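# Move the closed hive's roof box onto the open hive

## Task

Take the box resting on top of the closed hive and lay it squarely on the open hive so it covers that hive's jars. Every jar must finish at its original spot, and nothing may drop freely more than a few centimetres.

## Robot and tools

Robots: four identical i2rt Big YAM arms named arm1, arm2, arm3 and arm4. Each has six revolute joints, a two-finger gripper and a wrist camera. Two fixed room cameras, cam_high and cam_low, complete the camera set along with arm1_cam_wrist to arm4_cam_wrist. Reach is roughly 1.0 m from the joint1 axis.

Frames: every pose lives in one scene frame with its origin on the floor and +z up. Quaternions are written w, x, y, z. Calibrated feet (base_link, metres), each facing along its own +x: arm1 (-0.276, -0.686, 1.130) q(0.986, -0.001, -0.002, 0.164); arm2 (-0.303, -0.120, 1.201) q(0.999, -0.008, 0.001, -0.044); arm3 (0.915, -0.064, 1.146) q(0.041, 0.000, -0.008, -0.999); arm4 (0.342, 0.686, 1.115) q(0.658, 0.005, 0.003, -0.753). The "hand" point sits between the finger pads, about 1 cm short of the tips. The fingers point along the hand's +z, and they open and close along its y axis. hand_target is the hand pose implied by the joint targets currently held. Printed hand positions can be off, more so at long reach.

move: arguments arm1, arm2, arm3, arm4 and cameras. A robot left out receives nothing new. Each robot's part may hold:
- joints: absolute targets by name. joint1_rad -2.879..2.879 (turns about the foot, positive counter-clockwise seen from above, 0 = along the foot's facing). joint2_rad 0..3.141 (shoulder, 0 = upper arm pointing back, roughly level). joint3_rad 0..3.019 (elbow, 0 = folded). joint4_rad -1.692..1.57 (hand pitch, positive lifts the fingers). joint5_rad -1.57..1.57 (sideways swing, positive to the arm's right). joint6_rad -2.094..2.094 (roll, positive clockwise seen from behind the hand). gripper_m 0..0.093, the fingertip gap in metres. The "done" tolerances are ±0.045, 0.14, 0.09, 0.055, 0.03, 0.035 rad and ±0.003 m.
- target: a single list of 7 numbers [x, y, z, qw, qx, qy, qz]. It is an absolute hand pose in the scene frame, metres, laid out as the "hand" line prints it. The hand travels in a straight line toward it, starting from its current hand_target. When target is present, joints may contain only gripper_m.
- speed: top path speed, 0.002..0.5 m/s, default 0.25; only valid together with target. Rotation is capped at twice that figure in rad/s.
All motions of one call start together. Hand paths finish together, paced by the slowest; each lasts 0.5 to 10 s, and a whole action lasts at most 15 s. Each control step clips the path pose to within 100 mm and 20 degrees of the measured hand. Hands lag, stray, may overshoot speed when the arm is almost straight, and often stop a centimetre or more off. Paths ignore obstacles and other arms. Joint moves can swing the hand wide, because joints move at different rates. cameras: a list of names, or ["all"]/omitted for every camera, or [] for none. An unknown key or camera name makes the call invalid. An out-of-range value gets it refused, and after a refusal (or a stop during a call) your later move, wait and finished_scene calls in that reply are skipped. A move with no action just reports state and images.

wait: seconds 0..10, optional cameras. Nothing new is commanded.
zoom_image: camera plus region [x0, y0, x1, y1] in that camera's newest image pixels, top-left origin, at most 504 by 504.
read_manual: section "licences"; only returns licence text.
finished_scene: scene = the current scene's integer. Call it only once the goal holds without help. Make no further calls in that reply.

Result lines: "move" names each arm sent a motion with "done" or its worst status, e.g. "move: arm1 done; arm2 time_out". joint_status and hand_status describe how the last accepted action ended. off_target: the joint stopped short and may still push. time_out: the arm ran out of time. Its joints then hold targets close to where they stood and keep pushing. To relax one, send its reported position. not_followed / "joint command not followed" / "pose unreachable": a self- or arm-collision check withheld the targets, though gripper targets still run. on_its_own lists uncommanded activity; "held at" there is a target, not a reading. "as last shown" marks arms not named in the call, whose omitted lines match the previous print. Joint velocities are in rad/s (gripper m/s); "within noise" means still. Joint torques follow the same joint order, positive toward larger angles. They include the arm's own weight and carry offsets and noise, and numbers 3 and 4 wrap at ±28 N m. The "pictures" line gives the image order, and images may be slightly older than the state.

Gripper: when gripping a hard object at full force, the reading is up to 0.005 m below the object's width (on some units up to 0.002 m above). Closed on nothing it reads 0.000 to 0.003. Just under the first-touch reading the grip is light. From about 0.005 m below it the gripper pushes at its limit, about 50 to 64 N per pad. To release, command clearly more than the reading.

Cautions: arms do not stop on contact and keep pushing. Long pushing, holding loads or staying stretched heats motors; MOTOR HOT appears near 85 °C. At 100 °C an OVER-TEMPERATURE FAULT drops that arm for 30 to 60 s or more, and blocked keys then say limit_stop_at_motor_heat (resend them). A hard press between two robots, including one gripper closing on another's fingers, fails the task. Fingers, housings and wrist cameras of two arms are not kept apart by the check. Don't knock anything out of the work area or onto the floor, don't let parts drop far or release them while moving, and avoid slams or hard hits on fixed or heavy things. Loose objects may occasionally be nudged by outside pushes. Smooth, low-effort motion is preferred.

Cameras: wrist cameras are fisheye 672x504; cam_high and cam_low are pinhole with radial distortion, 896x504. Calibration values were given once and may be slightly off. Wrist camera poses follow from the reported joint angles.

Each tool is called by a JSON object that holds its "method" and its "body".

## Session

{"method": "move", "body": {}}

Scene clock: 0.00 s.
Joint torques (N m): no reading
Heat: arm1: hottest joint1_rad 40 °C; arm2: hottest joint1_rad 38 °C; arm3: hottest joint1_rad 40 °C; arm4: hottest joint6_rad 40 °C.
Joint velocities: within noise
arm1.joint_positions: joint1_rad=+0.160 joint2_rad=+0.523 joint3_rad=+1.332 joint4_rad=-1.337 joint5_rad=-0.240 joint6_rad=-0.115 gripper_m=+0.09396
arm1.joint_status: not commanded
arm1.hand: x=-0.1193 y=-0.5546 z=+1.6626 quat_wxyz=(-0.468, +0.314, -0.803, -0.193) (m; scene frame)
arm1.hand_target: x=-0.1218 y=-0.5559 z=+1.6734 quat_wxyz=(-0.479, +0.313, -0.797, -0.194) (m; scene frame)
arm1.hand_status: not commanded
arm2.joint_positions: joint1_rad=+0.615 joint2_rad=+0.611 joint3_rad=+1.396 joint4_rad=-1.173 joint5_rad=+0.290 joint6_rad=+0.402 gripper_m=+0.09396
arm2.joint_status: not commanded
arm2.hand: x=-0.0653 y=-0.0316 z=+1.7813 quat_wxyz=(-0.546, -0.025, -0.827, -0.133) (m; scene frame)
arm2.hand_target: x=-0.0680 y=-0.0330 z=+1.7903 quat_wxyz=(-0.553, -0.026, -0.821, -0.138) (m; scene frame)
arm2.hand_status: not commanded
arm3.joint_positions: joint1_rad=+0.880 joint2_rad=+0.447 joint3_rad=+1.317 joint4_rad=-1.398 joint5_rad=+0.162 joint6_rad=-0.242 gripper_m=+0.09396
arm3.joint_status: not commanded
arm3.hand: x=+0.7948 y=-0.1774 z=+1.6716 quat_wxyz=(-0.116, -0.734, -0.452, +0.492) (m; scene frame)
arm3.hand_target: x=+0.7960 y=-0.1754 z=+1.6826 quat_wxyz=(-0.120, -0.730, -0.448, +0.503) (m; scene frame)
arm3.hand_status: not commanded
arm4.joint_positions: joint1_rad=+0.333 joint2_rad=+0.514 joint3_rad=+1.416 joint4_rad=-1.197 joint5_rad=-0.210 joint6_rad=+0.151 gripper_m=+0.09396
arm4.joint_status: not commanded
arm4.hand: x=+0.4139 y=+0.4949 z=+1.7178 quat_wxyz=(-0.532, -0.509, -0.622, +0.266) (m; scene frame)
arm4.hand_target: x=+0.4129 y=+0.4996 z=+1.7275 quat_wxyz=(-0.539, -0.504, -0.618, +0.272) (m; scene frame)
arm4.hand_status: not commanded
pictures: arm1_cam_wrist, arm2_cam_wrist, arm3_cam_wrist, arm4_cam_wrist, cam_high, cam_low

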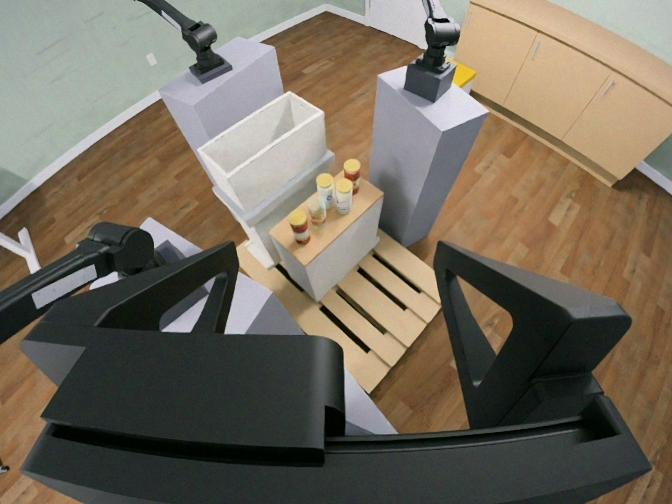

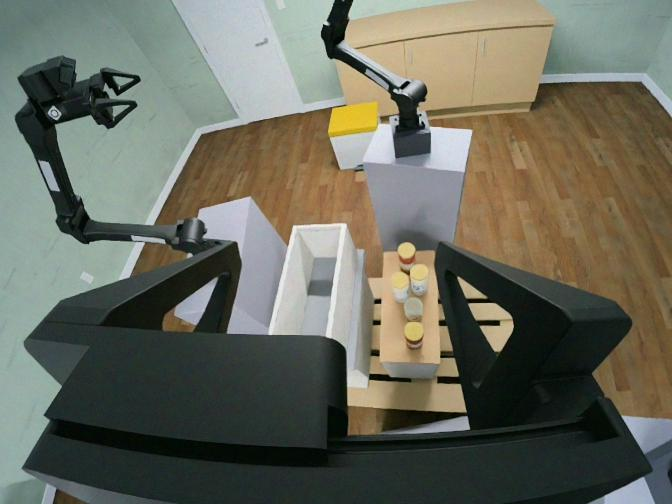

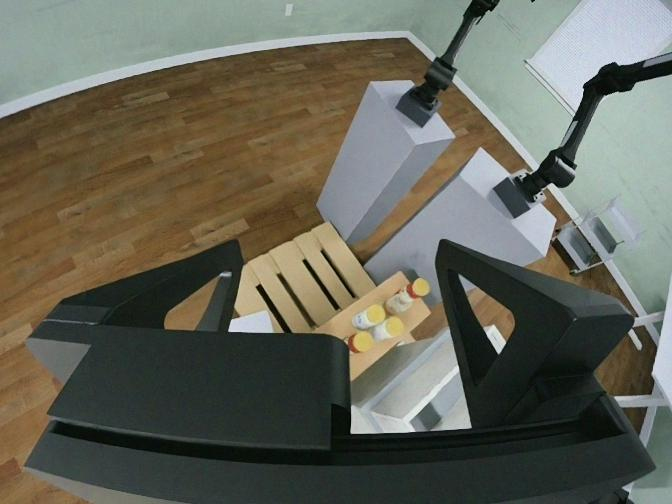

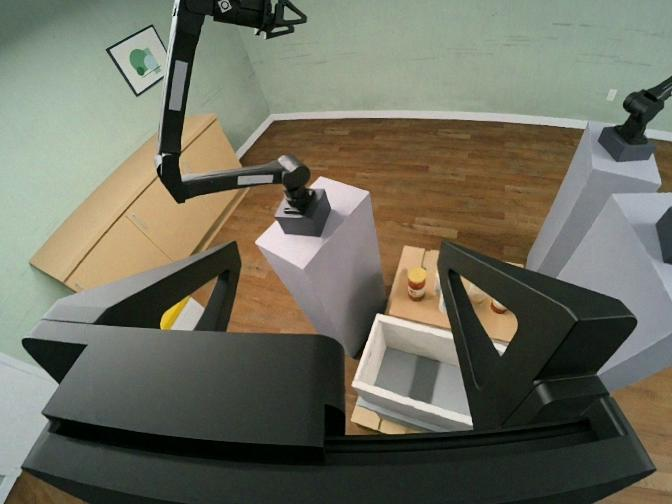

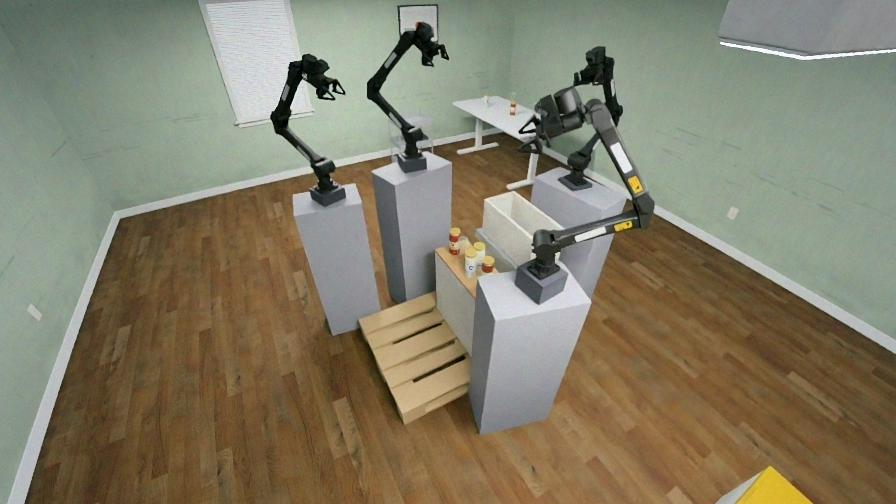

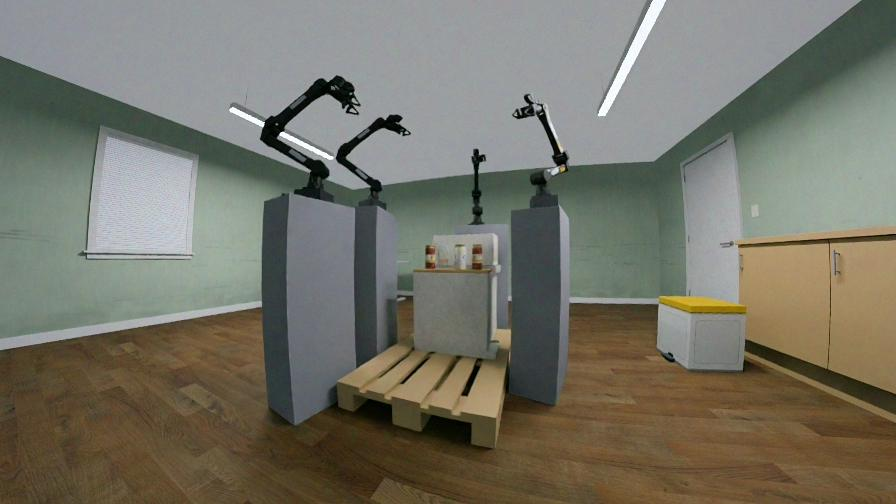

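{"method": "zoom_image", "body": {"camera": "cam_high", "region": [400, 160, 640, 360]}}

{"method": "zoom_image", "body": {"camera": "arm2_cam_wrist", "region": [240, 200, 480, 400]}}

{"method": "zoom_image", "body": {"camera": "arm1_cam_wrist", "region": [180, 80, 420, 300]}}

{"method": "zoom_image", "body": {"camera": "arm4_cam_wrist", "region": [330, 220, 540, 440]}}

{"method": "zoom_image", "body": {"camera": "cam_low", "region": [380, 200, 540, 380]}}

{"method": "zoom_image", "body": {"camera": "arm3_cam_wrist", "region": [220, 200, 540, 440]}}

Scaled by 2.100.

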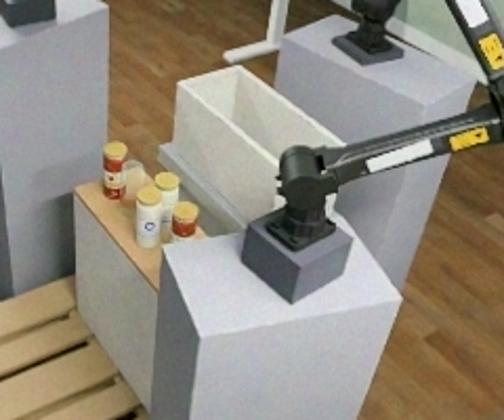

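Scaled by 2.100 from the camera's 672x504 image, which has a finer 960x720 frame.

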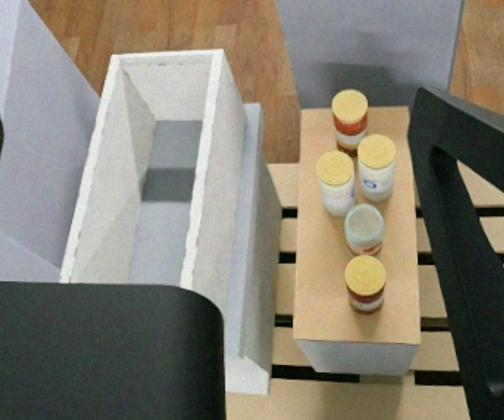

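Scaled by 2.100 from the camera's 672x504 image, which has a finer 960x720 frame.

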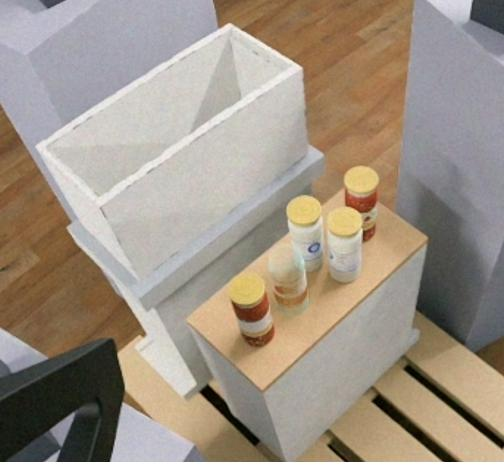

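Scaled by 2.291 from the camera's 672x504 image, which has a finer 960x720 frame.

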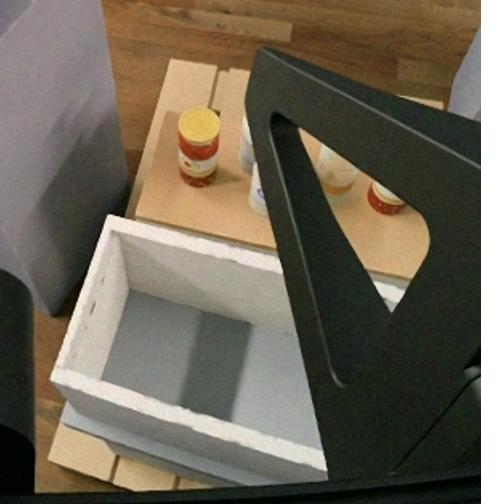

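Scaled by 2.800.

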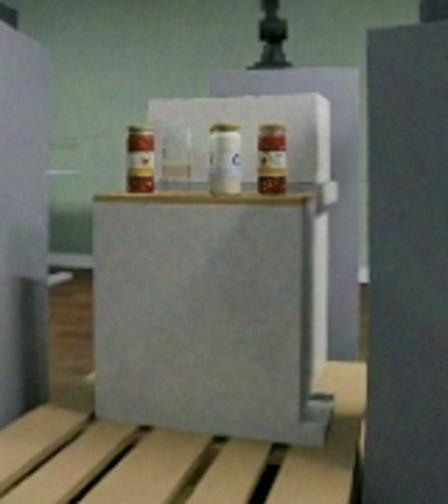

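Scaled by 1.575 from the camera's 672x504 image, which has a finer 960x720 frame.

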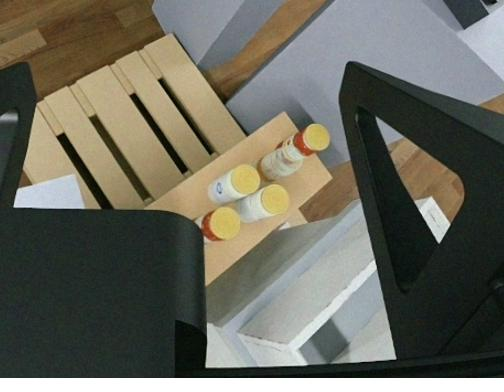

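{"method": "move", "body": {"arm2": {"target":[0.08,0.28,1.2,0,0.7071,-0.7071,0],"speed":0.2}, "arm3": {"target":[0.56,0.28,1.2,0,0.7071,-0.7071,0],"speed":0.2}}}

Scene clock: 37.20 s.
Joint torques (N m): arm1=[0.5 4.78 9.2 1.73 -0.03 -0.02] | arm2=[0.67 -16.03 11.34 0.32 -0.07 -0.26] | arm3=[0.32 -15.68 12.11 0.08 0.22 0.11] | arm4=[-1.2 5.25 9.68 2.47 -0.07 -0.05]
Heat: arm1: hottest joint1_rad 40 °C; arm2: hottest joint1_rad 37 °C; arm3: hottest joint1_rad 39 °C; arm4: hottest joint3_rad 40 °C.
move: arm2 off_target; arm3 off_target
Joint velocities: within noise
arm1, arm4: as last shown
arm2.joint_positions: joint1_rad=+0.880 joint2_rad=+1.925 joint3_rad=+1.358 joint4_rad=-0.986 joint5_rad=-0.011 joint6_rad=-0.751 gripper_m=+0.09396
arm2.joint_status: not commanded
arm2.hand: x=+0.0776 y=+0.2680 z=+1.2031 quat_wxyz=(-0.002, +0.697, -0.717, -0.001) (m; scene frame)
arm2.hand_target: x=+0.0797 y=+0.2797 z=+1.2000 quat_wxyz=(+0.000, +0.707, -0.707, +0.000) (m; scene frame)
arm2.hand_status: off_target (0.013 m and 1.6 deg from the pose sent, 0.675 m and 110.9 deg at the start)
arm3.joint_positions: joint1_rad=-0.836 joint2_rad=+1.731 joint3_rad=+1.202 joint4_rad=-1.050 joint5_rad=+0.009 joint6_rad=+0.789 gripper_m=+0.09396
arm3.joint_status: not commanded
arm3.hand: x=+0.5685 y=+0.2644 z=+1.1928 quat_wxyz=(-0.001, -0.717, +0.697, -0.010) (m; scene frame)
arm3.hand_target: x=+0.5605 y=+0.2797 z=+1.2002 quat_wxyz=(+0.000, -0.707, +0.707, +0.000) (m; scene frame)
arm3.hand_status: off_target (0.019 m and 2.1 deg from the pose sent, 0.698 m and 157.0 deg at the start)
pictures: arm1_cam_wrist, arm2_cam_wrist, arm3_cam_wrist, arm4_cam_wrist, cam_high, cam_low
camera_calibration:
arm2_cam_wrist: T_world_to_cam=[[0.998242, -0.0590942, 0.00447793, -0.0649451], [-0.0492726, -0.785595, 0.616776, -0.52833], [-0.0329301, -0.615913, -0.787126, 1.24259], [0, 0, 0, 1]] pos_world=[0.0797173, 0.346436, 1.30423]
arm3_cam_wrist: T_world_to_cam=[[0.999418, 0.0338128, 0.00460752, -0.581925], [0.0243632, -0.801527, 0.597462, -0.511186], [0.0238949, -0.597001, -0.801884, 1.22673], [0, 0, 0, 1]] pos_world=[0.564727, 0.342307, 1.29179]

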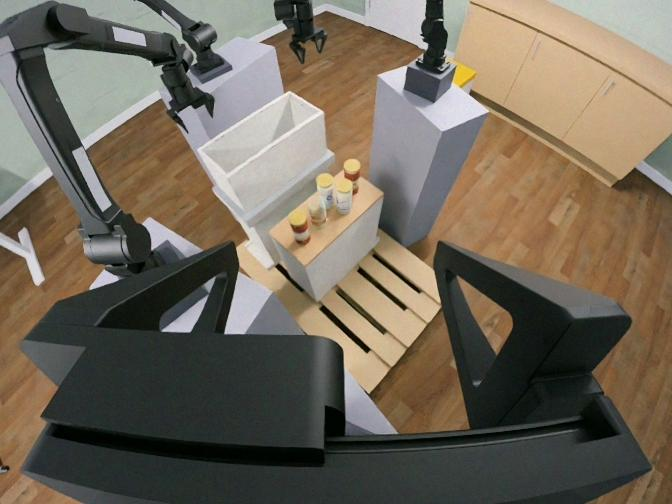

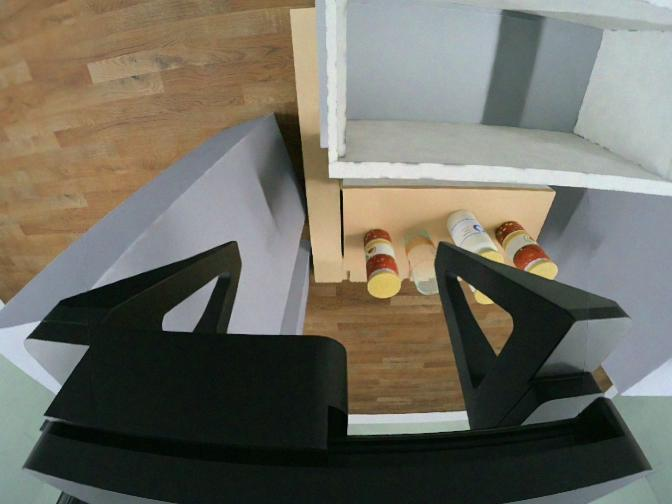

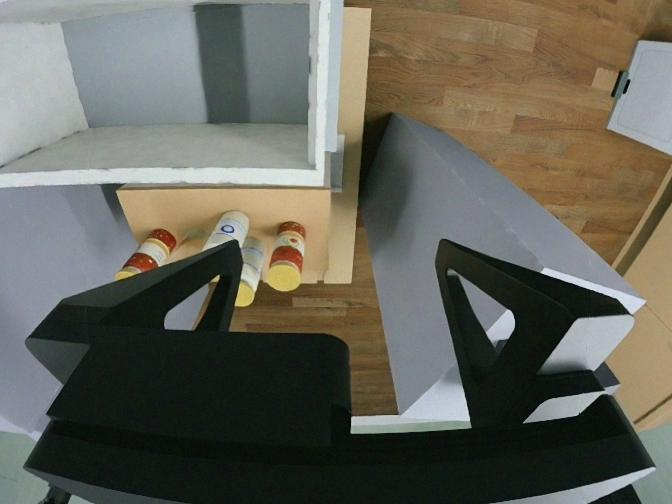

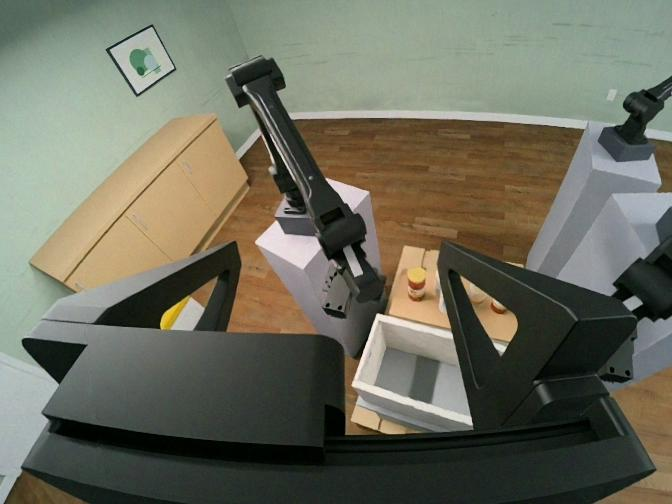

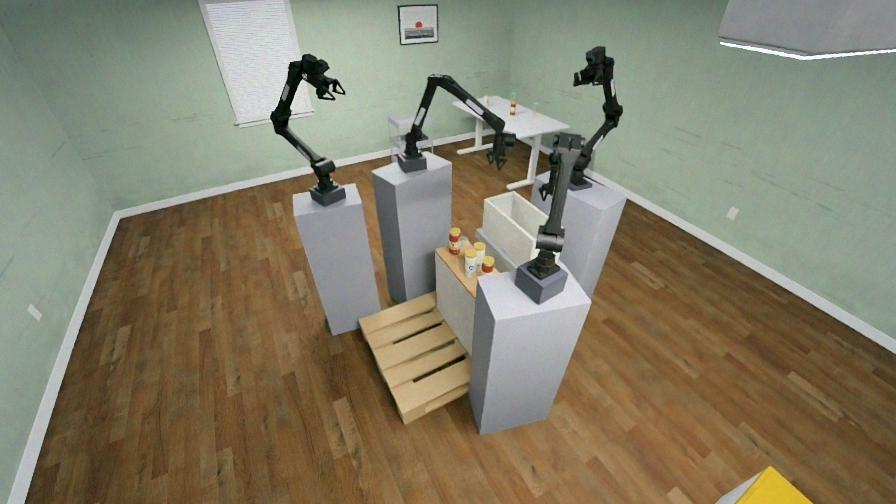

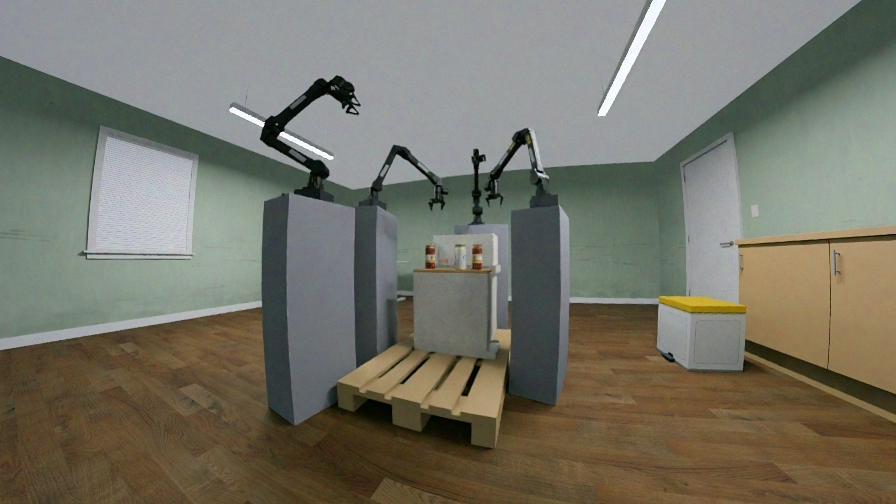

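{"method": "move", "body": {"arm2": {"target":[0.076,0.31,1.02,0,0.7071,-0.7071,0],"speed":0.15}, "arm3": {"target":[0.542,0.315,1.03,0,0.7071,-0.7071,0],"speed":0.15}, "cameras": ["arm2_cam_wrist","arm3_cam_wrist","cam_low"]}}

{"method": "zoom_image", "body": {"camera": "cam_low", "region": [380, 170, 540, 290]}}

Scene clock: 46.27 s.
Joint torques (N m): arm1=[0.5 4.78 9.21 1.74 -0.04 -0.02] | arm2=[0.67 -17.96 8.75 1.36 -0.05 0] | arm3=[0.26 -19.14 9.17 0.73 0.22 -0.17] | arm4=[-1.61 5.48 9.59 2.25 -0.07 0.01]
Heat: arm1: hottest joint1_rad 39 °C; arm2: hottest joint1_rad 37 °C; arm3: hottest joint1_rad 38 °C; arm4: hottest joint3_rad 41 °C.
move: arm2 off_target; arm3 off_target
Joint velocities: within noise
arm1, arm4: as last shown
arm2.joint_positions: joint1_rad=+0.924 joint2_rad=+2.274 joint3_rad=+1.406 joint4_rad=-0.699 joint5_rad=-0.011 joint6_rad=-0.735 gripper_m=+0.09396
arm2.joint_status: not commanded
arm2.hand: x=+0.0748 y=+0.2982 z=+1.0293 quat_wxyz=(+0.005, +0.707, -0.707, -0.001) (m; scene frame)
arm2.hand_target: x=+0.0756 y=+0.3097 z=+1.0203 quat_wxyz=(+0.000, +0.707, -0.707, +0.000) (m; scene frame)
arm2.hand_status: off_target (0.015 m and 0.6 deg from the pose sent, 0.188 m and 1.6 deg at the start)
arm3.joint_positions: joint1_rad=-0.863 joint2_rad=+2.091 joint3_rad=+1.238 joint4_rad=-0.732 joint5_rad=+0.009 joint6_rad=+0.789 gripper_m=+0.09396
arm3.joint_status: not commanded
arm3.hand: x=+0.5499 y=+0.2986 z=+1.0290 quat_wxyz=(-0.001, -0.707, +0.707, -0.014) (m; scene frame)
arm3.hand_target: x=+0.5424 y=+0.3147 z=+1.0304 quat_wxyz=(+0.000, -0.707, +0.707, +0.000) (m; scene frame)
arm3.hand_status: off_target (0.018 m and 1.6 deg from the pose sent, 0.173 m and 2.1 deg at the start)
pictures: arm2_cam_wrist, arm3_cam_wrist, cam_low
camera_calibration:
arm2_cam_wrist: T_world_to_cam=[[0.999518, -0.0305819, -0.00536645, -0.0580084], [-0.0205042, -0.779915, 0.62555, -0.410451], [-0.0233159, -0.625138, -0.780166, 1.11919], [0, 0, 0, 1]] pos_world=[0.0756593, 0.377756, 1.1296]
arm3_cam_wrist: T_world_to_cam=[[0.999932, 0.00610828, 0.00990937, -0.561169], [-0.00107691, -0.799075, 0.60123, -0.376148], [0.0115908, -0.6012, -0.799014, 1.12135], [0, 0, 0, 1]] pos_world=[0.547729, 0.377016, 1.12769]

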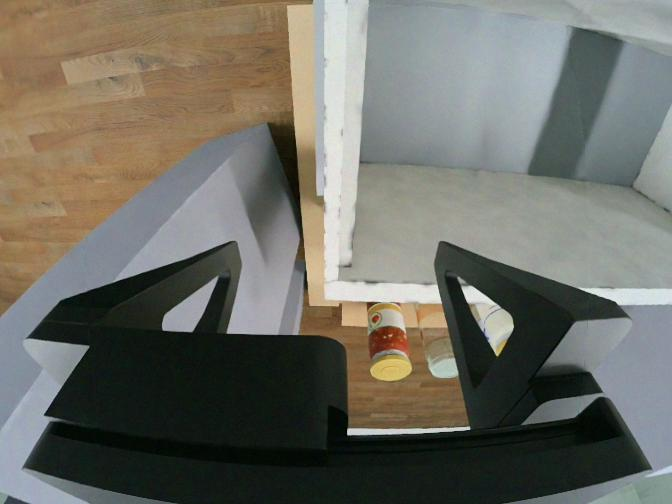

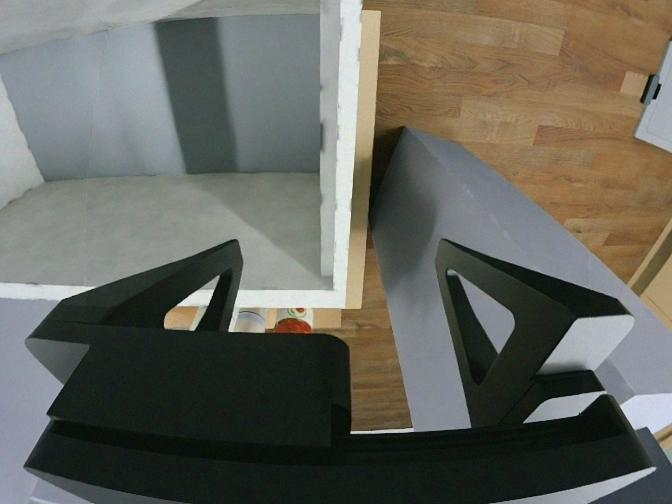

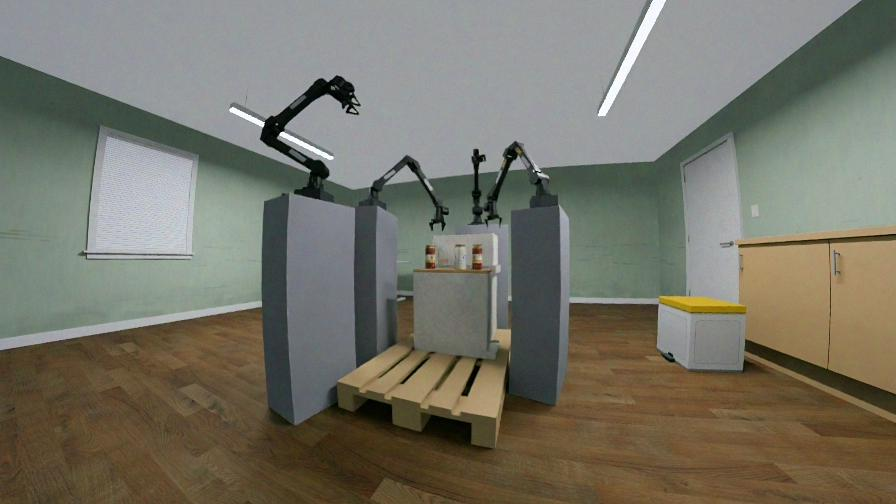

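Scaled by 3.150.

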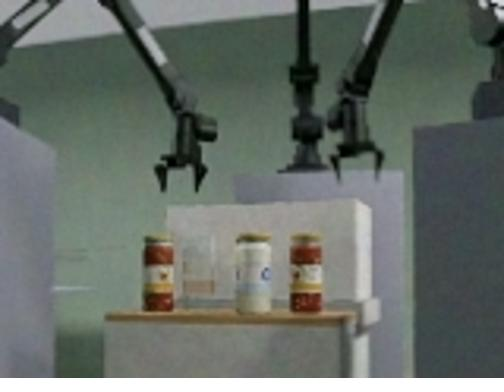

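{"method": "move", "body": {"arm2": {"target":[0.076,0.31,0.965,0,0.7071,-0.7071,0],"speed":0.08}, "arm3": {"target":[0.55,0.315,0.97,0,0.7071,-0.7071,0],"speed":0.08}, "cameras": ["arm2_cam_wrist","arm3_cam_wrist","cam_low","arm4_cam_wrist"]}}

{"method": "zoom_image", "body": {"camera": "cam_low", "region": [420, 200, 520, 280]}}

{"method": "zoom_image", "body": {"camera": "arm4_cam_wrist", "region": [330, 220, 650, 440]}}

Scene clock: 53.37 s.
Joint torques (N m): arm1=[0.44 4.78 9.2 1.76 -0.03 -0.02] | arm2=[0.79 -18.37 8.05 1.28 -0.05 0.03] | arm3=[0.26 -19.25 7.68 0.77 0.2 -0.25] | arm4=[-1.08 4.84 9.57 2.44 -0.07 -0.04]
Heat: arm1: hottest joint1_rad 39 °C; arm2: hottest joint1_rad 37 °C; arm3: hottest joint1_rad 38 °C; arm4: hottest joint3_rad 41 °C.
move: arm2 off_target; arm3 off_target
Joint velocities: within noise
arm1, arm4: as last shown
arm2.joint_positions: joint1_rad=+0.924 joint2_rad=+2.384 joint3_rad=+1.441 joint4_rad=-0.619 joint5_rad=-0.011 joint6_rad=-0.735 gripper_m=+0.09396
arm2.joint_status: not commanded
arm2.hand: x=+0.0771 y=+0.3001 z=+0.9774 quat_wxyz=(+0.003, +0.707, -0.707, -0.001) (m; scene frame)
arm2.hand_target: x=+0.0756 y=+0.3096 z=+0.9654 quat_wxyz=(+0.000, +0.707, -0.707, +0.000) (m; scene frame)
arm2.hand_status: off_target (0.016 m and 0.4 deg from the pose sent, 0.065 m and 0.6 deg at the start)
arm3.joint_positions: joint1_rad=-0.874 joint2_rad=+2.204 joint3_rad=+1.238 joint4_rad=-0.610 joint5_rad=+0.009 joint6_rad=+0.785 gripper_m=+0.09396
arm3.joint_status: not commanded
arm3.hand: x=+0.5542 y=+0.3018 z=+0.9730 quat_wxyz=(-0.001, -0.705, +0.709, -0.009) (m; scene frame)
arm3.hand_target: x=+0.5502 y=+0.3148 z=+0.9703 quat_wxyz=(+0.000, -0.707, +0.707, +0.000) (m; scene frame)
arm3.hand_status: off_target (0.014 m and 1.1 deg from the pose sent, 0.061 m and 1.6 deg at the start)
pictures: arm2_cam_wrist, arm3_cam_wrist, arm4_cam_wrist, cam_low
camera_calibration:
arm2_cam_wrist: T_world_to_cam=[[0.999506, -0.0313353, -0.00244523, -0.0631955], [-0.0229939, -0.782038, 0.622806, -0.372934], [-0.0214281, -0.622442, -0.782373, 1.08119], [0, 0, 0, 1]] pos_world=[0.077757, 0.379351, 1.07801]
arm3_cam_wrist: T_world_to_cam=[[0.999993, -0.00125064, 0.00353977, -0.556552], [-0.00311315, -0.803211, 0.595687, -0.332061], [0.00209819, -0.595694, -0.803209, 1.08617], [0, 0, 0, 1]] pos_world=[0.553235, 0.379611, 1.07219]

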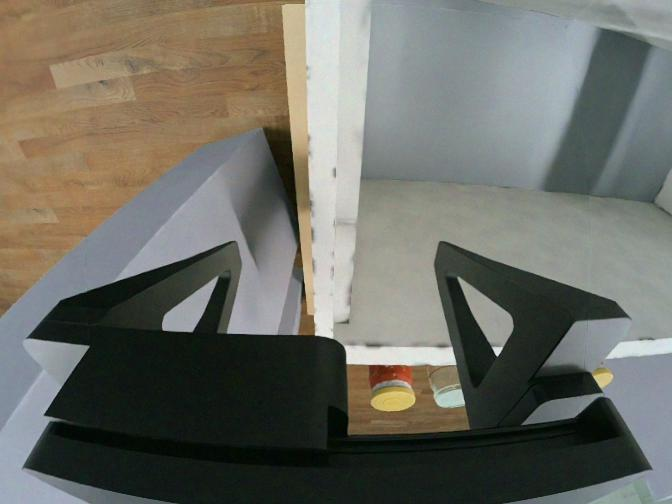

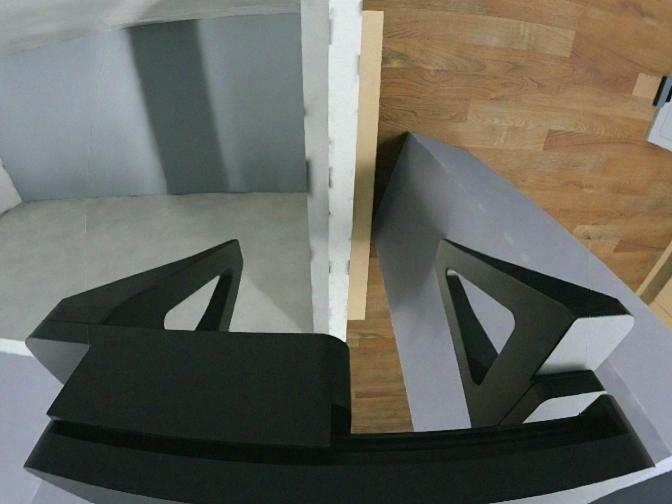

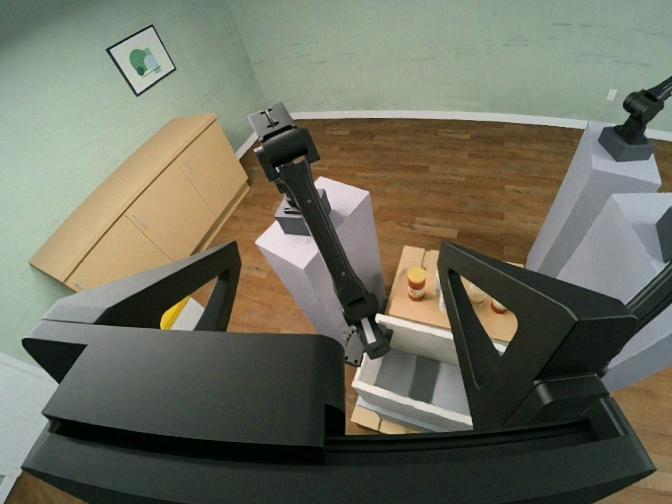

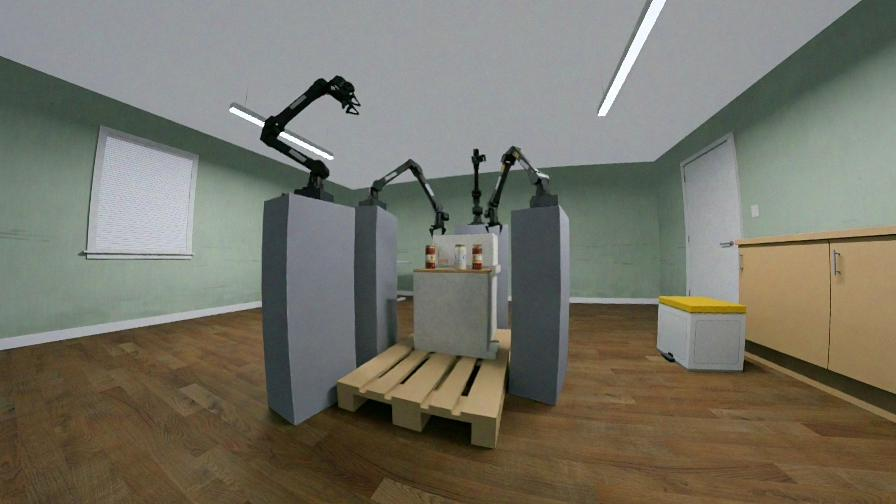

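Scaled by 5.040.

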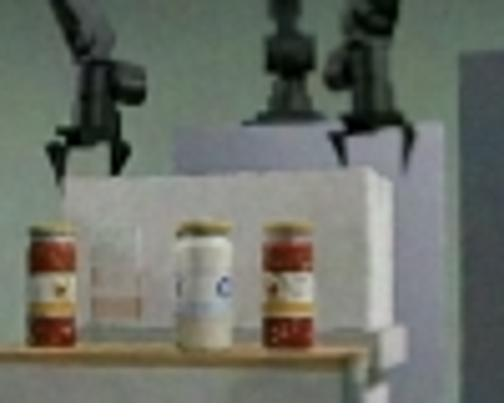

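Scaled by 1.575 from the camera's 672x504 image, which has a finer 960x720 frame.

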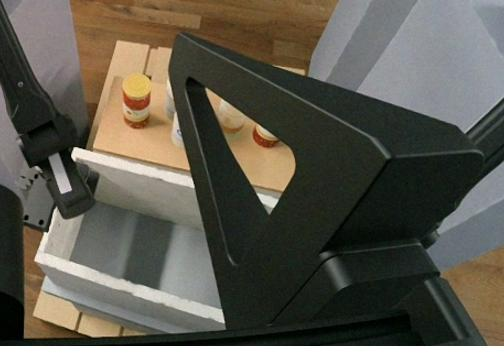

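{"method": "move", "body": {"arm2": {"target":[0.063,0.31,0.965,0,0.7071,-0.7071,0],"speed":0.08}, "cameras": []}}

{"method": "move", "body": {"arm2": {"target":[0.063,0.31,0.915,0,0.7071,-0.7071,0],"speed":0.06}, "arm3": {"target":[0.55,0.315,0.925,0,0.7071,-0.7071,0],"speed":0.06}, "cameras": ["arm2_cam_wrist","arm3_cam_wrist","cam_low"]}}

{"method": "zoom_image", "body": {"camera": "cam_low", "region": [420, 200, 520, 280]}}

Scene clock: 57.80 s.
Joint torques (N m): arm1=[0.56 4.84 9.2 1.73 -0.03 -0.02] | arm2=[0.67 -19.43 5.49 1.46 -0.06 0.01] | arm3=[0.26 -19.31 7.66 0.76 0.21 -0.25] | arm4=[-1.2 5.01 9.69 2.43 -0.06 -0.05]
Heat: arm1: hottest joint1_rad 39 °C; arm2: hottest joint1_rad 37 °C; arm3: hottest joint1_rad 38 °C; arm4: hottest joint3_rad 42 °C.
move: arm2 off_target
Joint velocities: within noise
arm1, arm3, arm4: as last shown
arm2.joint_positions: joint1_rad=+0.943 joint2_rad=+2.384 joint3_rad=+1.441 joint4_rad=-0.602 joint5_rad=-0.010 joint6_rad=-0.718 gripper_m=+0.09396
arm2.joint_status: not commanded
arm2.hand: x=+0.0718 y=+0.3106 z=+0.9773 quat_wxyz=(-0.006, +0.708, -0.706, -0.002) (m; scene frame)
arm2.hand_target: x=+0.0630 y=+0.3097 z=+0.9653 quat_wxyz=(+0.000, +0.707, -0.707, +0.000) (m; scene frame)
arm2.hand_status: off_target (0.015 m and 0.7 deg from the pose sent, 0.021 m and 0.4 deg at the start)
pictures: none
No camera images: "cameras" was empty.

Scene clock: 59.40 s.
Joint torques (N m): arm1=[0.44 4.78 9.22 1.76 -0.03 -0.03] | arm2=[0.32 -18.55 7.36 1.32 -0.05 0.01] | arm3=[0.26 -19.49 7.23 0.77 0.21 -0.26] | arm4=[-1.55 5.19 9.76 2.36 -0.08 -0.02]
Heat: arm1: hottest joint1_rad 39 °C; arm2: hottest joint1_rad 37 °C; arm3: hottest joint1_rad 38 °C; arm4: hottest joint3_rad 42 °C.
move: arm2 off_target; arm3 off_target
Joint velocities: within noise
arm1, arm4: as last shown
arm2.joint_positions: joint1_rad=+0.943 joint2_rad=+2.483 joint3_rad=+1.461 joint4_rad=-0.538 joint5_rad=-0.010 joint6_rad=-0.717 gripper_m=+0.09396
arm2.joint_status: not commanded
arm2.hand: x=+0.0656 y=+0.3026 z=+0.9282 quat_wxyz=(+0.002, +0.708, -0.707, -0.001) (m; scene frame)
arm2.hand_target: x=+0.0628 y=+0.3096 z=+0.9155 quat_wxyz=(+0.000, +0.707, -0.707, +0.000) (m; scene frame)
arm2.hand_status: off_target (0.015 m and 0.2 deg from the pose sent, 0.063 m and 0.7 deg at the start)
arm3.joint_positions: joint1_rad=-0.874 joint2_rad=+2.301 joint3_rad=+1.261 joint4_rad=-0.536 joint5_rad=+0.009 joint6_rad=+0.784 gripper_m=+0.09396
arm3.joint_status: not commanded
arm3.hand: x=+0.5538 y=+0.3019 z=+0.9296 quat_wxyz=(-0.001, -0.705, +0.709, -0.009) (m; scene frame)
arm3.hand_target: x=+0.5503 y=+0.3147 z=+0.9254 quat_wxyz=(+0.000, -0.707, +0.707, +0.000) (m; scene frame)
arm3.hand_status: off_target (0.014 m and 1.1 deg from the pose sent, 0.050 m and 1.1 deg at the start)
pictures: arm2_cam_wrist, arm3_cam_wrist, cam_low
camera_calibration:
arm2_cam_wrist: T_world_to_cam=[[0.999545, -0.0301713, -0.000368607, -0.0540238], [-0.0234041, -0.782948, 0.621647, -0.339186], [-0.0190445, -0.621356, -0.783297, 1.0444], [0, 0, 0, 1]] pos_world=[0.065951, 0.381749, 1.02891]
arm3_cam_wrist: T_world_to_cam=[[0.999996, -0.000491949, 0.00272082, -0.555446], [-0.00201444, -0.803675, 0.595065, -0.306061], [0.00189391, -0.595068, -0.803673, 1.05174], [0, 0, 0, 1]] pos_world=[0.552836, 0.379611, 1.02889]

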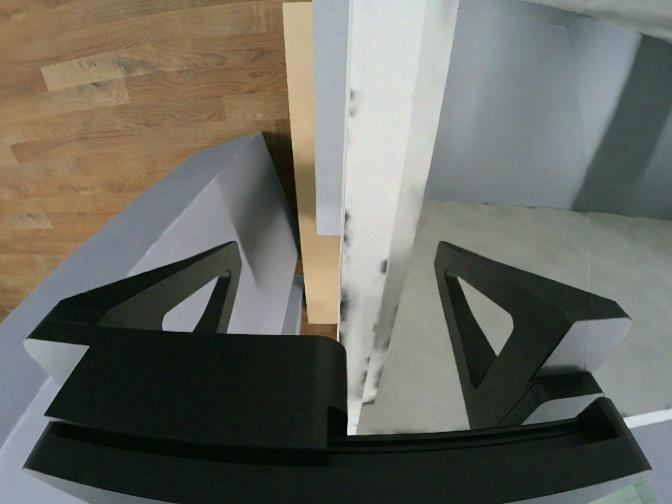

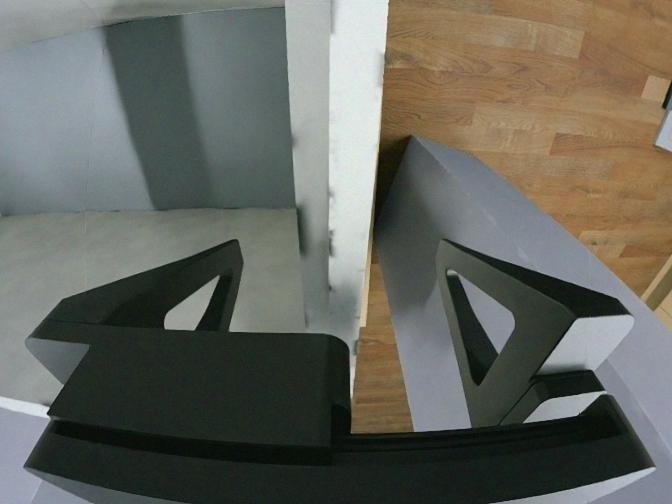

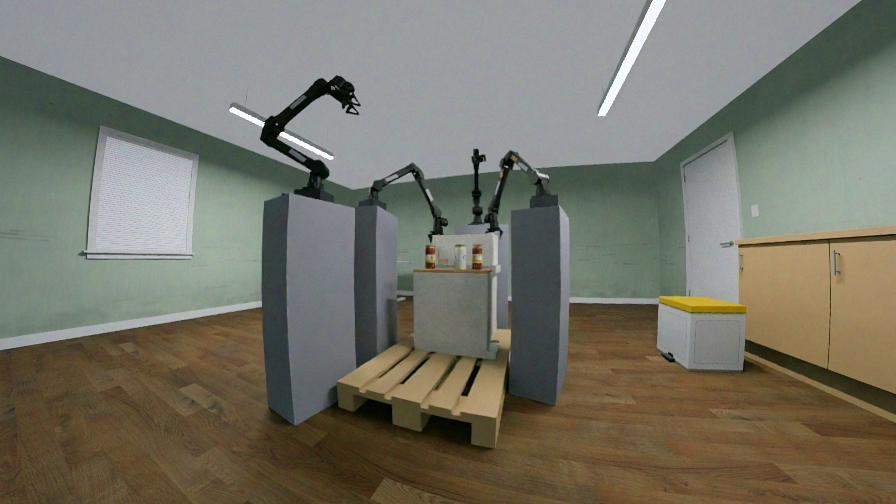

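Scaled by 5.040.

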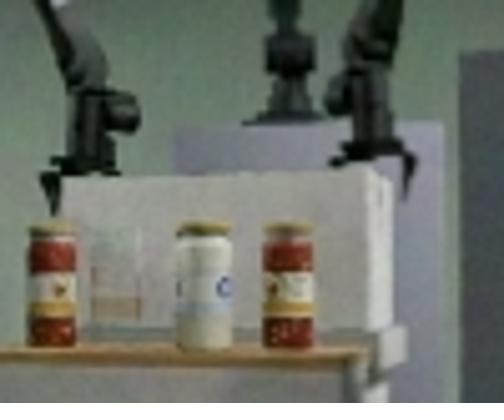

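{"method": "move", "body": {"arm2": {"target":[0.072,0.31,0.915,0,0.7071,-0.7071,0],"speed":0.06,"joints":{"gripper_m":0.04}}, "arm3": {"target":[0.555,0.315,0.92,0,0.7071,-0.7071,0],"speed":0.06,"joints":{"gripper_m":0.04}}, "cameras": ["arm2_cam_wrist","arm3_cam_wrist"]}}

Scene clock: 63.47 s.
Joint torques (N m): arm1=[0.56 4.84 9.18 1.73 -0.03 -0.02] | arm2=[-0.32 -17.9 7.53 0.76 -0.07 -0.11] | arm3=[0.32 -19.37 6.48 0.83 0.2 -0.25] | arm4=[-1.03 5.3 9.37 2.51 -0.06 -0.03]
Heat: arm1: hottest joint1_rad 39 °C; arm2: hottest joint1_rad 37 °C; arm3: hottest joint1_rad 38 °C; arm4: hottest joint3_rad 42 °C.
move: arm2 off_target; arm3 off_target
Joint velocities: within noise
arm1, arm4: as last shown
arm2.joint_positions: joint1_rad=+0.943 joint2_rad=+2.487 joint3_rad=+1.482 joint4_rad=-0.538 joint5_rad=-0.010 joint6_rad=-0.716 gripper_m=+0.04007
arm2.joint_status: all done
arm2.hand: x=+0.0722 y=+0.3103 z=+0.9300 quat_wxyz=(-0.006, +0.707, -0.707, -0.001) (m; scene frame)
arm2.hand_target: x=+0.0717 y=+0.3095 z=+0.9154 quat_wxyz=(+0.000, +0.707, -0.707, +0.000) (m; scene frame)
arm2.hand_status: off_target (0.015 m and 0.8 deg from the pose sent, 0.016 m and 0.3 deg at the start)
arm3.joint_positions: joint1_rad=-0.882 joint2_rad=+2.306 joint3_rad=+1.261 joint4_rad=-0.521 joint5_rad=+0.009 joint6_rad=+0.778 gripper_m=+0.04012
arm3.joint_status: all done
arm3.hand: x=+0.5554 y=+0.3061 z=+0.9268 quat_wxyz=(-0.001, -0.705, +0.710, -0.004) (m; scene frame)
arm3.hand_target: x=+0.5552 y=+0.3149 z=+0.9201 quat_wxyz=(+0.000, -0.707, +0.707, +0.000) (m; scene frame)
arm3.hand_status: off_target (0.011 m and 0.6 deg from the pose sent, 0.016 m and 1.1 deg at the start)
pictures: arm2_cam_wrist, arm3_cam_wrist
camera_calibration:
arm2_cam_wrist: T_world_to_cam=[[0.999486, -0.0304557, 0.00996989, -0.0699641], [-0.0301906, -0.790565, 0.611633, -0.321984], [-0.0107459, -0.61162, -0.791079, 1.05427], [0, 0, 0, 1]] pos_world=[0.0715363, 0.388132, 1.03164]
arm3_cam_wrist: T_world_to_cam=[[0.999991, -0.00209046, -0.00381743, -0.550516], [0.000561991, -0.807738, 0.589541, -0.296084], [-0.00431589, -0.589538, -0.807729, 1.05746], [0, 0, 0, 1]] pos_world=[0.555241, 0.383105, 1.0266]

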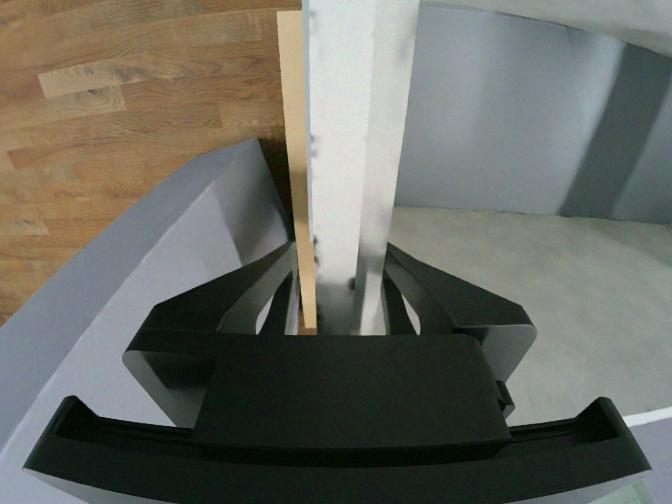

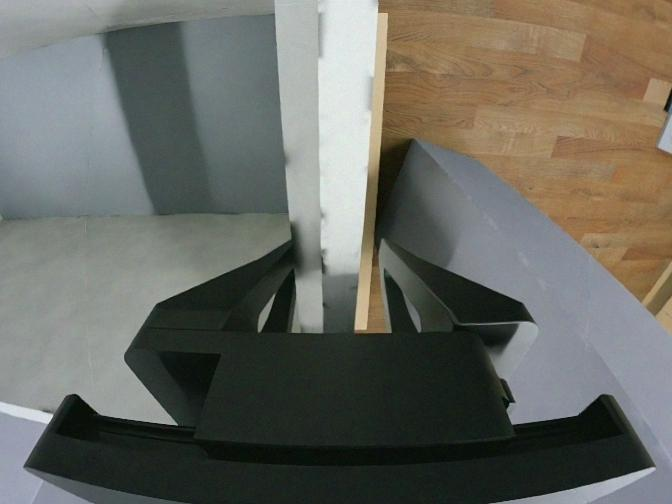

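{"method": "move", "body": {"arm2": {"joints":{"gripper_m":0.027}}, "arm3": {"joints":{"gripper_m":0.027}}, "cameras": []}}

{"method": "move", "body": {"arm2": {"joints":{"gripper_m":0.019}}, "arm3": {"joints":{"gripper_m":0.019}}, "cameras": ["arm2_cam_wrist","arm3_cam_wrist"]}}

Scene clock: 65.47 s.
Joint torques (N m): arm1=[0.5 4.78 9.18 1.74 -0.03 -0.02] | arm2=[-0.03 -18.67 7.36 0.73 -0.12 -0.11] | arm3=[0.32 -19.37 6.48 0.62 0.26 -0.25] | arm4=[-1.44 5.3 9.52 2.54 -0.03 -0.04]
Heat: arm1: hottest joint1_rad 39 °C; arm2: hottest joint1_rad 37 °C; arm3: hottest joint1_rad 38 °C; arm4: hottest joint3_rad 42 °C.
move: arm2 done; arm3 done
Joint velocities: within noise
arm1, arm4: as last shown
arm2.joint_positions: joint1_rad=+0.943 joint2_rad=+2.487 joint3_rad=+1.483 joint4_rad=-0.538 joint5_rad=-0.009 joint6_rad=-0.716 gripper_m=+0.02711
arm2.joint_status: all done
arm2.hand: x=+0.0729 y=+0.3107 z=+0.9301 quat_wxyz=(-0.007, +0.707, -0.707, -0.001) (m; scene frame)
arm2.hand_target: x=+0.0717 y=+0.3096 z=+0.9154 quat_wxyz=(+0.000, +0.707, -0.707, +0.000) (m; scene frame)
arm2.hand_status: not commanded
arm3.joint_positions: joint1_rad=-0.882 joint2_rad=+2.306 joint3_rad=+1.261 joint4_rad=-0.517 joint5_rad=+0.008 joint6_rad=+0.777 gripper_m=+0.02717
arm3.joint_status: all done
arm3.hand: x=+0.5546 y=+0.3066 z=+0.9268 quat_wxyz=(-0.001, -0.705, +0.709, -0.002) (m; scene frame)
arm3.hand_target: x=+0.5552 y=+0.3148 z=+0.9202 quat_wxyz=(+0.000, -0.707, +0.707, +0.000) (m; scene frame)
arm3.hand_status: not commanded
pictures: none
No camera images: "cameras" was empty.

Scene clock: 66.17 s.
Joint torques (N m): arm1=[0.5 4.84 9.21 1.76 -0.03 -0.02] | arm2=[-0.38 -18.49 7.16 0.77 -0.3 -0.15] | arm3=[0.26 -19.43 6.48 0.5 0.6 -0.33] | arm4=[-0.85 5.3 9.62 2.36 -0.08 -0.04]
Heat: arm1: hottest joint1_rad 39 °C; arm2: hottest joint1_rad 37 °C; arm3: hottest joint1_rad 38 °C; arm4: hottest joint3_rad 42 °C.
move: arm2 done; arm3 done
Joint velocities: within noise
arm1.joint_positions: joint1_rad=+0.160 joint2_rad=+0.523 joint3_rad=+1.332 joint4_rad=-1.337 joint5_rad=-0.240 joint6_rad=-0.115 gripper_m=+0.09396
arm1.joint_status: not commanded
arm1.hand: x=-0.1193 y=-0.5546 z=+1.6626 quat_wxyz=(-0.468, +0.314, -0.803, -0.193) (m; scene frame)
arm1.hand_target: x=-0.1218 y=-0.5559 z=+1.6734 quat_wxyz=(-0.479, +0.313, -0.797, -0.194) (m; scene frame)
arm1.hand_status: not commanded
arm2.joint_positions: joint1_rad=+0.943 joint2_rad=+2.488 joint3_rad=+1.486 joint4_rad=-0.538 joint5_rad=-0.005 joint6_rad=-0.709 gripper_m=+0.01948
arm2.joint_status: all done
arm2.hand: x=+0.0743 y=+0.3114 z=+0.9303 quat_wxyz=(-0.008, +0.705, -0.709, +0.001) (m; scene frame)
arm2.hand_target: x=+0.0716 y=+0.3096 z=+0.9154 quat_wxyz=(+0.000, +0.707, -0.707, +0.000) (m; scene frame)
arm2.hand_status: not commanded
arm3.joint_positions: joint1_rad=-0.882 joint2_rad=+2.306 joint3_rad=+1.261 joint4_rad=-0.513 joint5_rad=+0.000 joint6_rad=+0.785 gripper_m=+0.02007
arm3.joint_status: all done
arm3.hand: x=+0.5528 y=+0.3064 z=+0.9268 quat_wxyz=(-0.005, -0.702, +0.712, +0.000) (m; scene frame)
arm3.hand_target: x=+0.5551 y=+0.3149 z=+0.9203 quat_wxyz=(+0.000, -0.707, +0.707, +0.000) (m; scene frame)
arm3.hand_status: not commanded
arm4.joint_positions: joint1_rad=+0.333 joint2_rad=+0.514 joint3_rad=+1.416 joint4_rad=-1.197 joint5_rad=-0.210 joint6_rad=+0.151 gripper_m=+0.09396
arm4.joint_status: not commanded
arm4.hand: x=+0.4139 y=+0.4949 z=+1.7178 quat_wxyz=(-0.532, -0.509, -0.622, +0.266) (m; scene frame)
arm4.hand_target: x=+0.4129 y=+0.4996 z=+1.7275 quat_wxyz=(-0.539, -0.504, -0.618, +0.272) (m; scene frame)
arm4.hand_status: not commanded
pictures: arm2_cam_wrist, arm3_cam_wrist
camera_calibration:
arm2_cam_wrist: T_world_to_cam=[[0.999146, -0.0381482, 0.0158904, -0.0750339], [-0.0398927, -0.789982, 0.611831, -0.320955], [-0.0107871, -0.611942, -0.790829, 1.05507], [0, 0, 0, 1]] pos_world=[0.0735473, 0.389231, 1.03194]
arm3_cam_wrist: T_world_to_cam=[[0.999823, -0.00951278, -0.0162359, -0.53404], [0.00190595, -0.807179, 0.590304, -0.297444], [-0.0187207, -0.590231, -0.807018, 1.06514], [0, 0, 0, 1]] pos_world=[0.554453, 0.383507, 1.0265]

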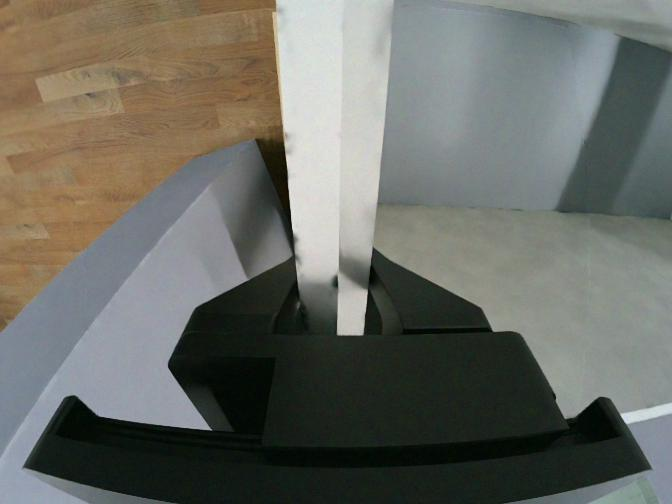

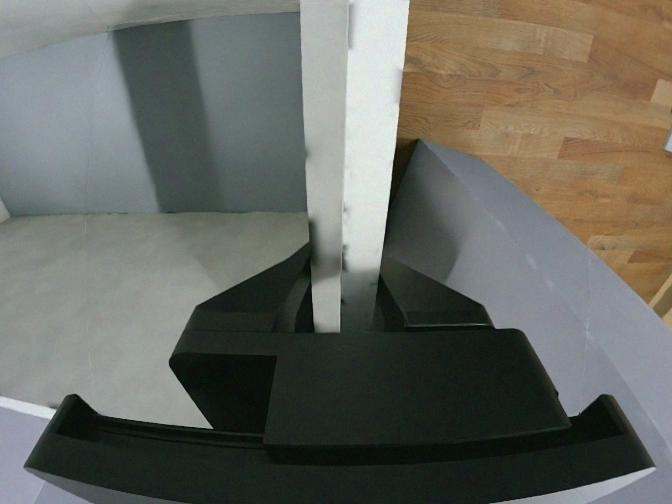

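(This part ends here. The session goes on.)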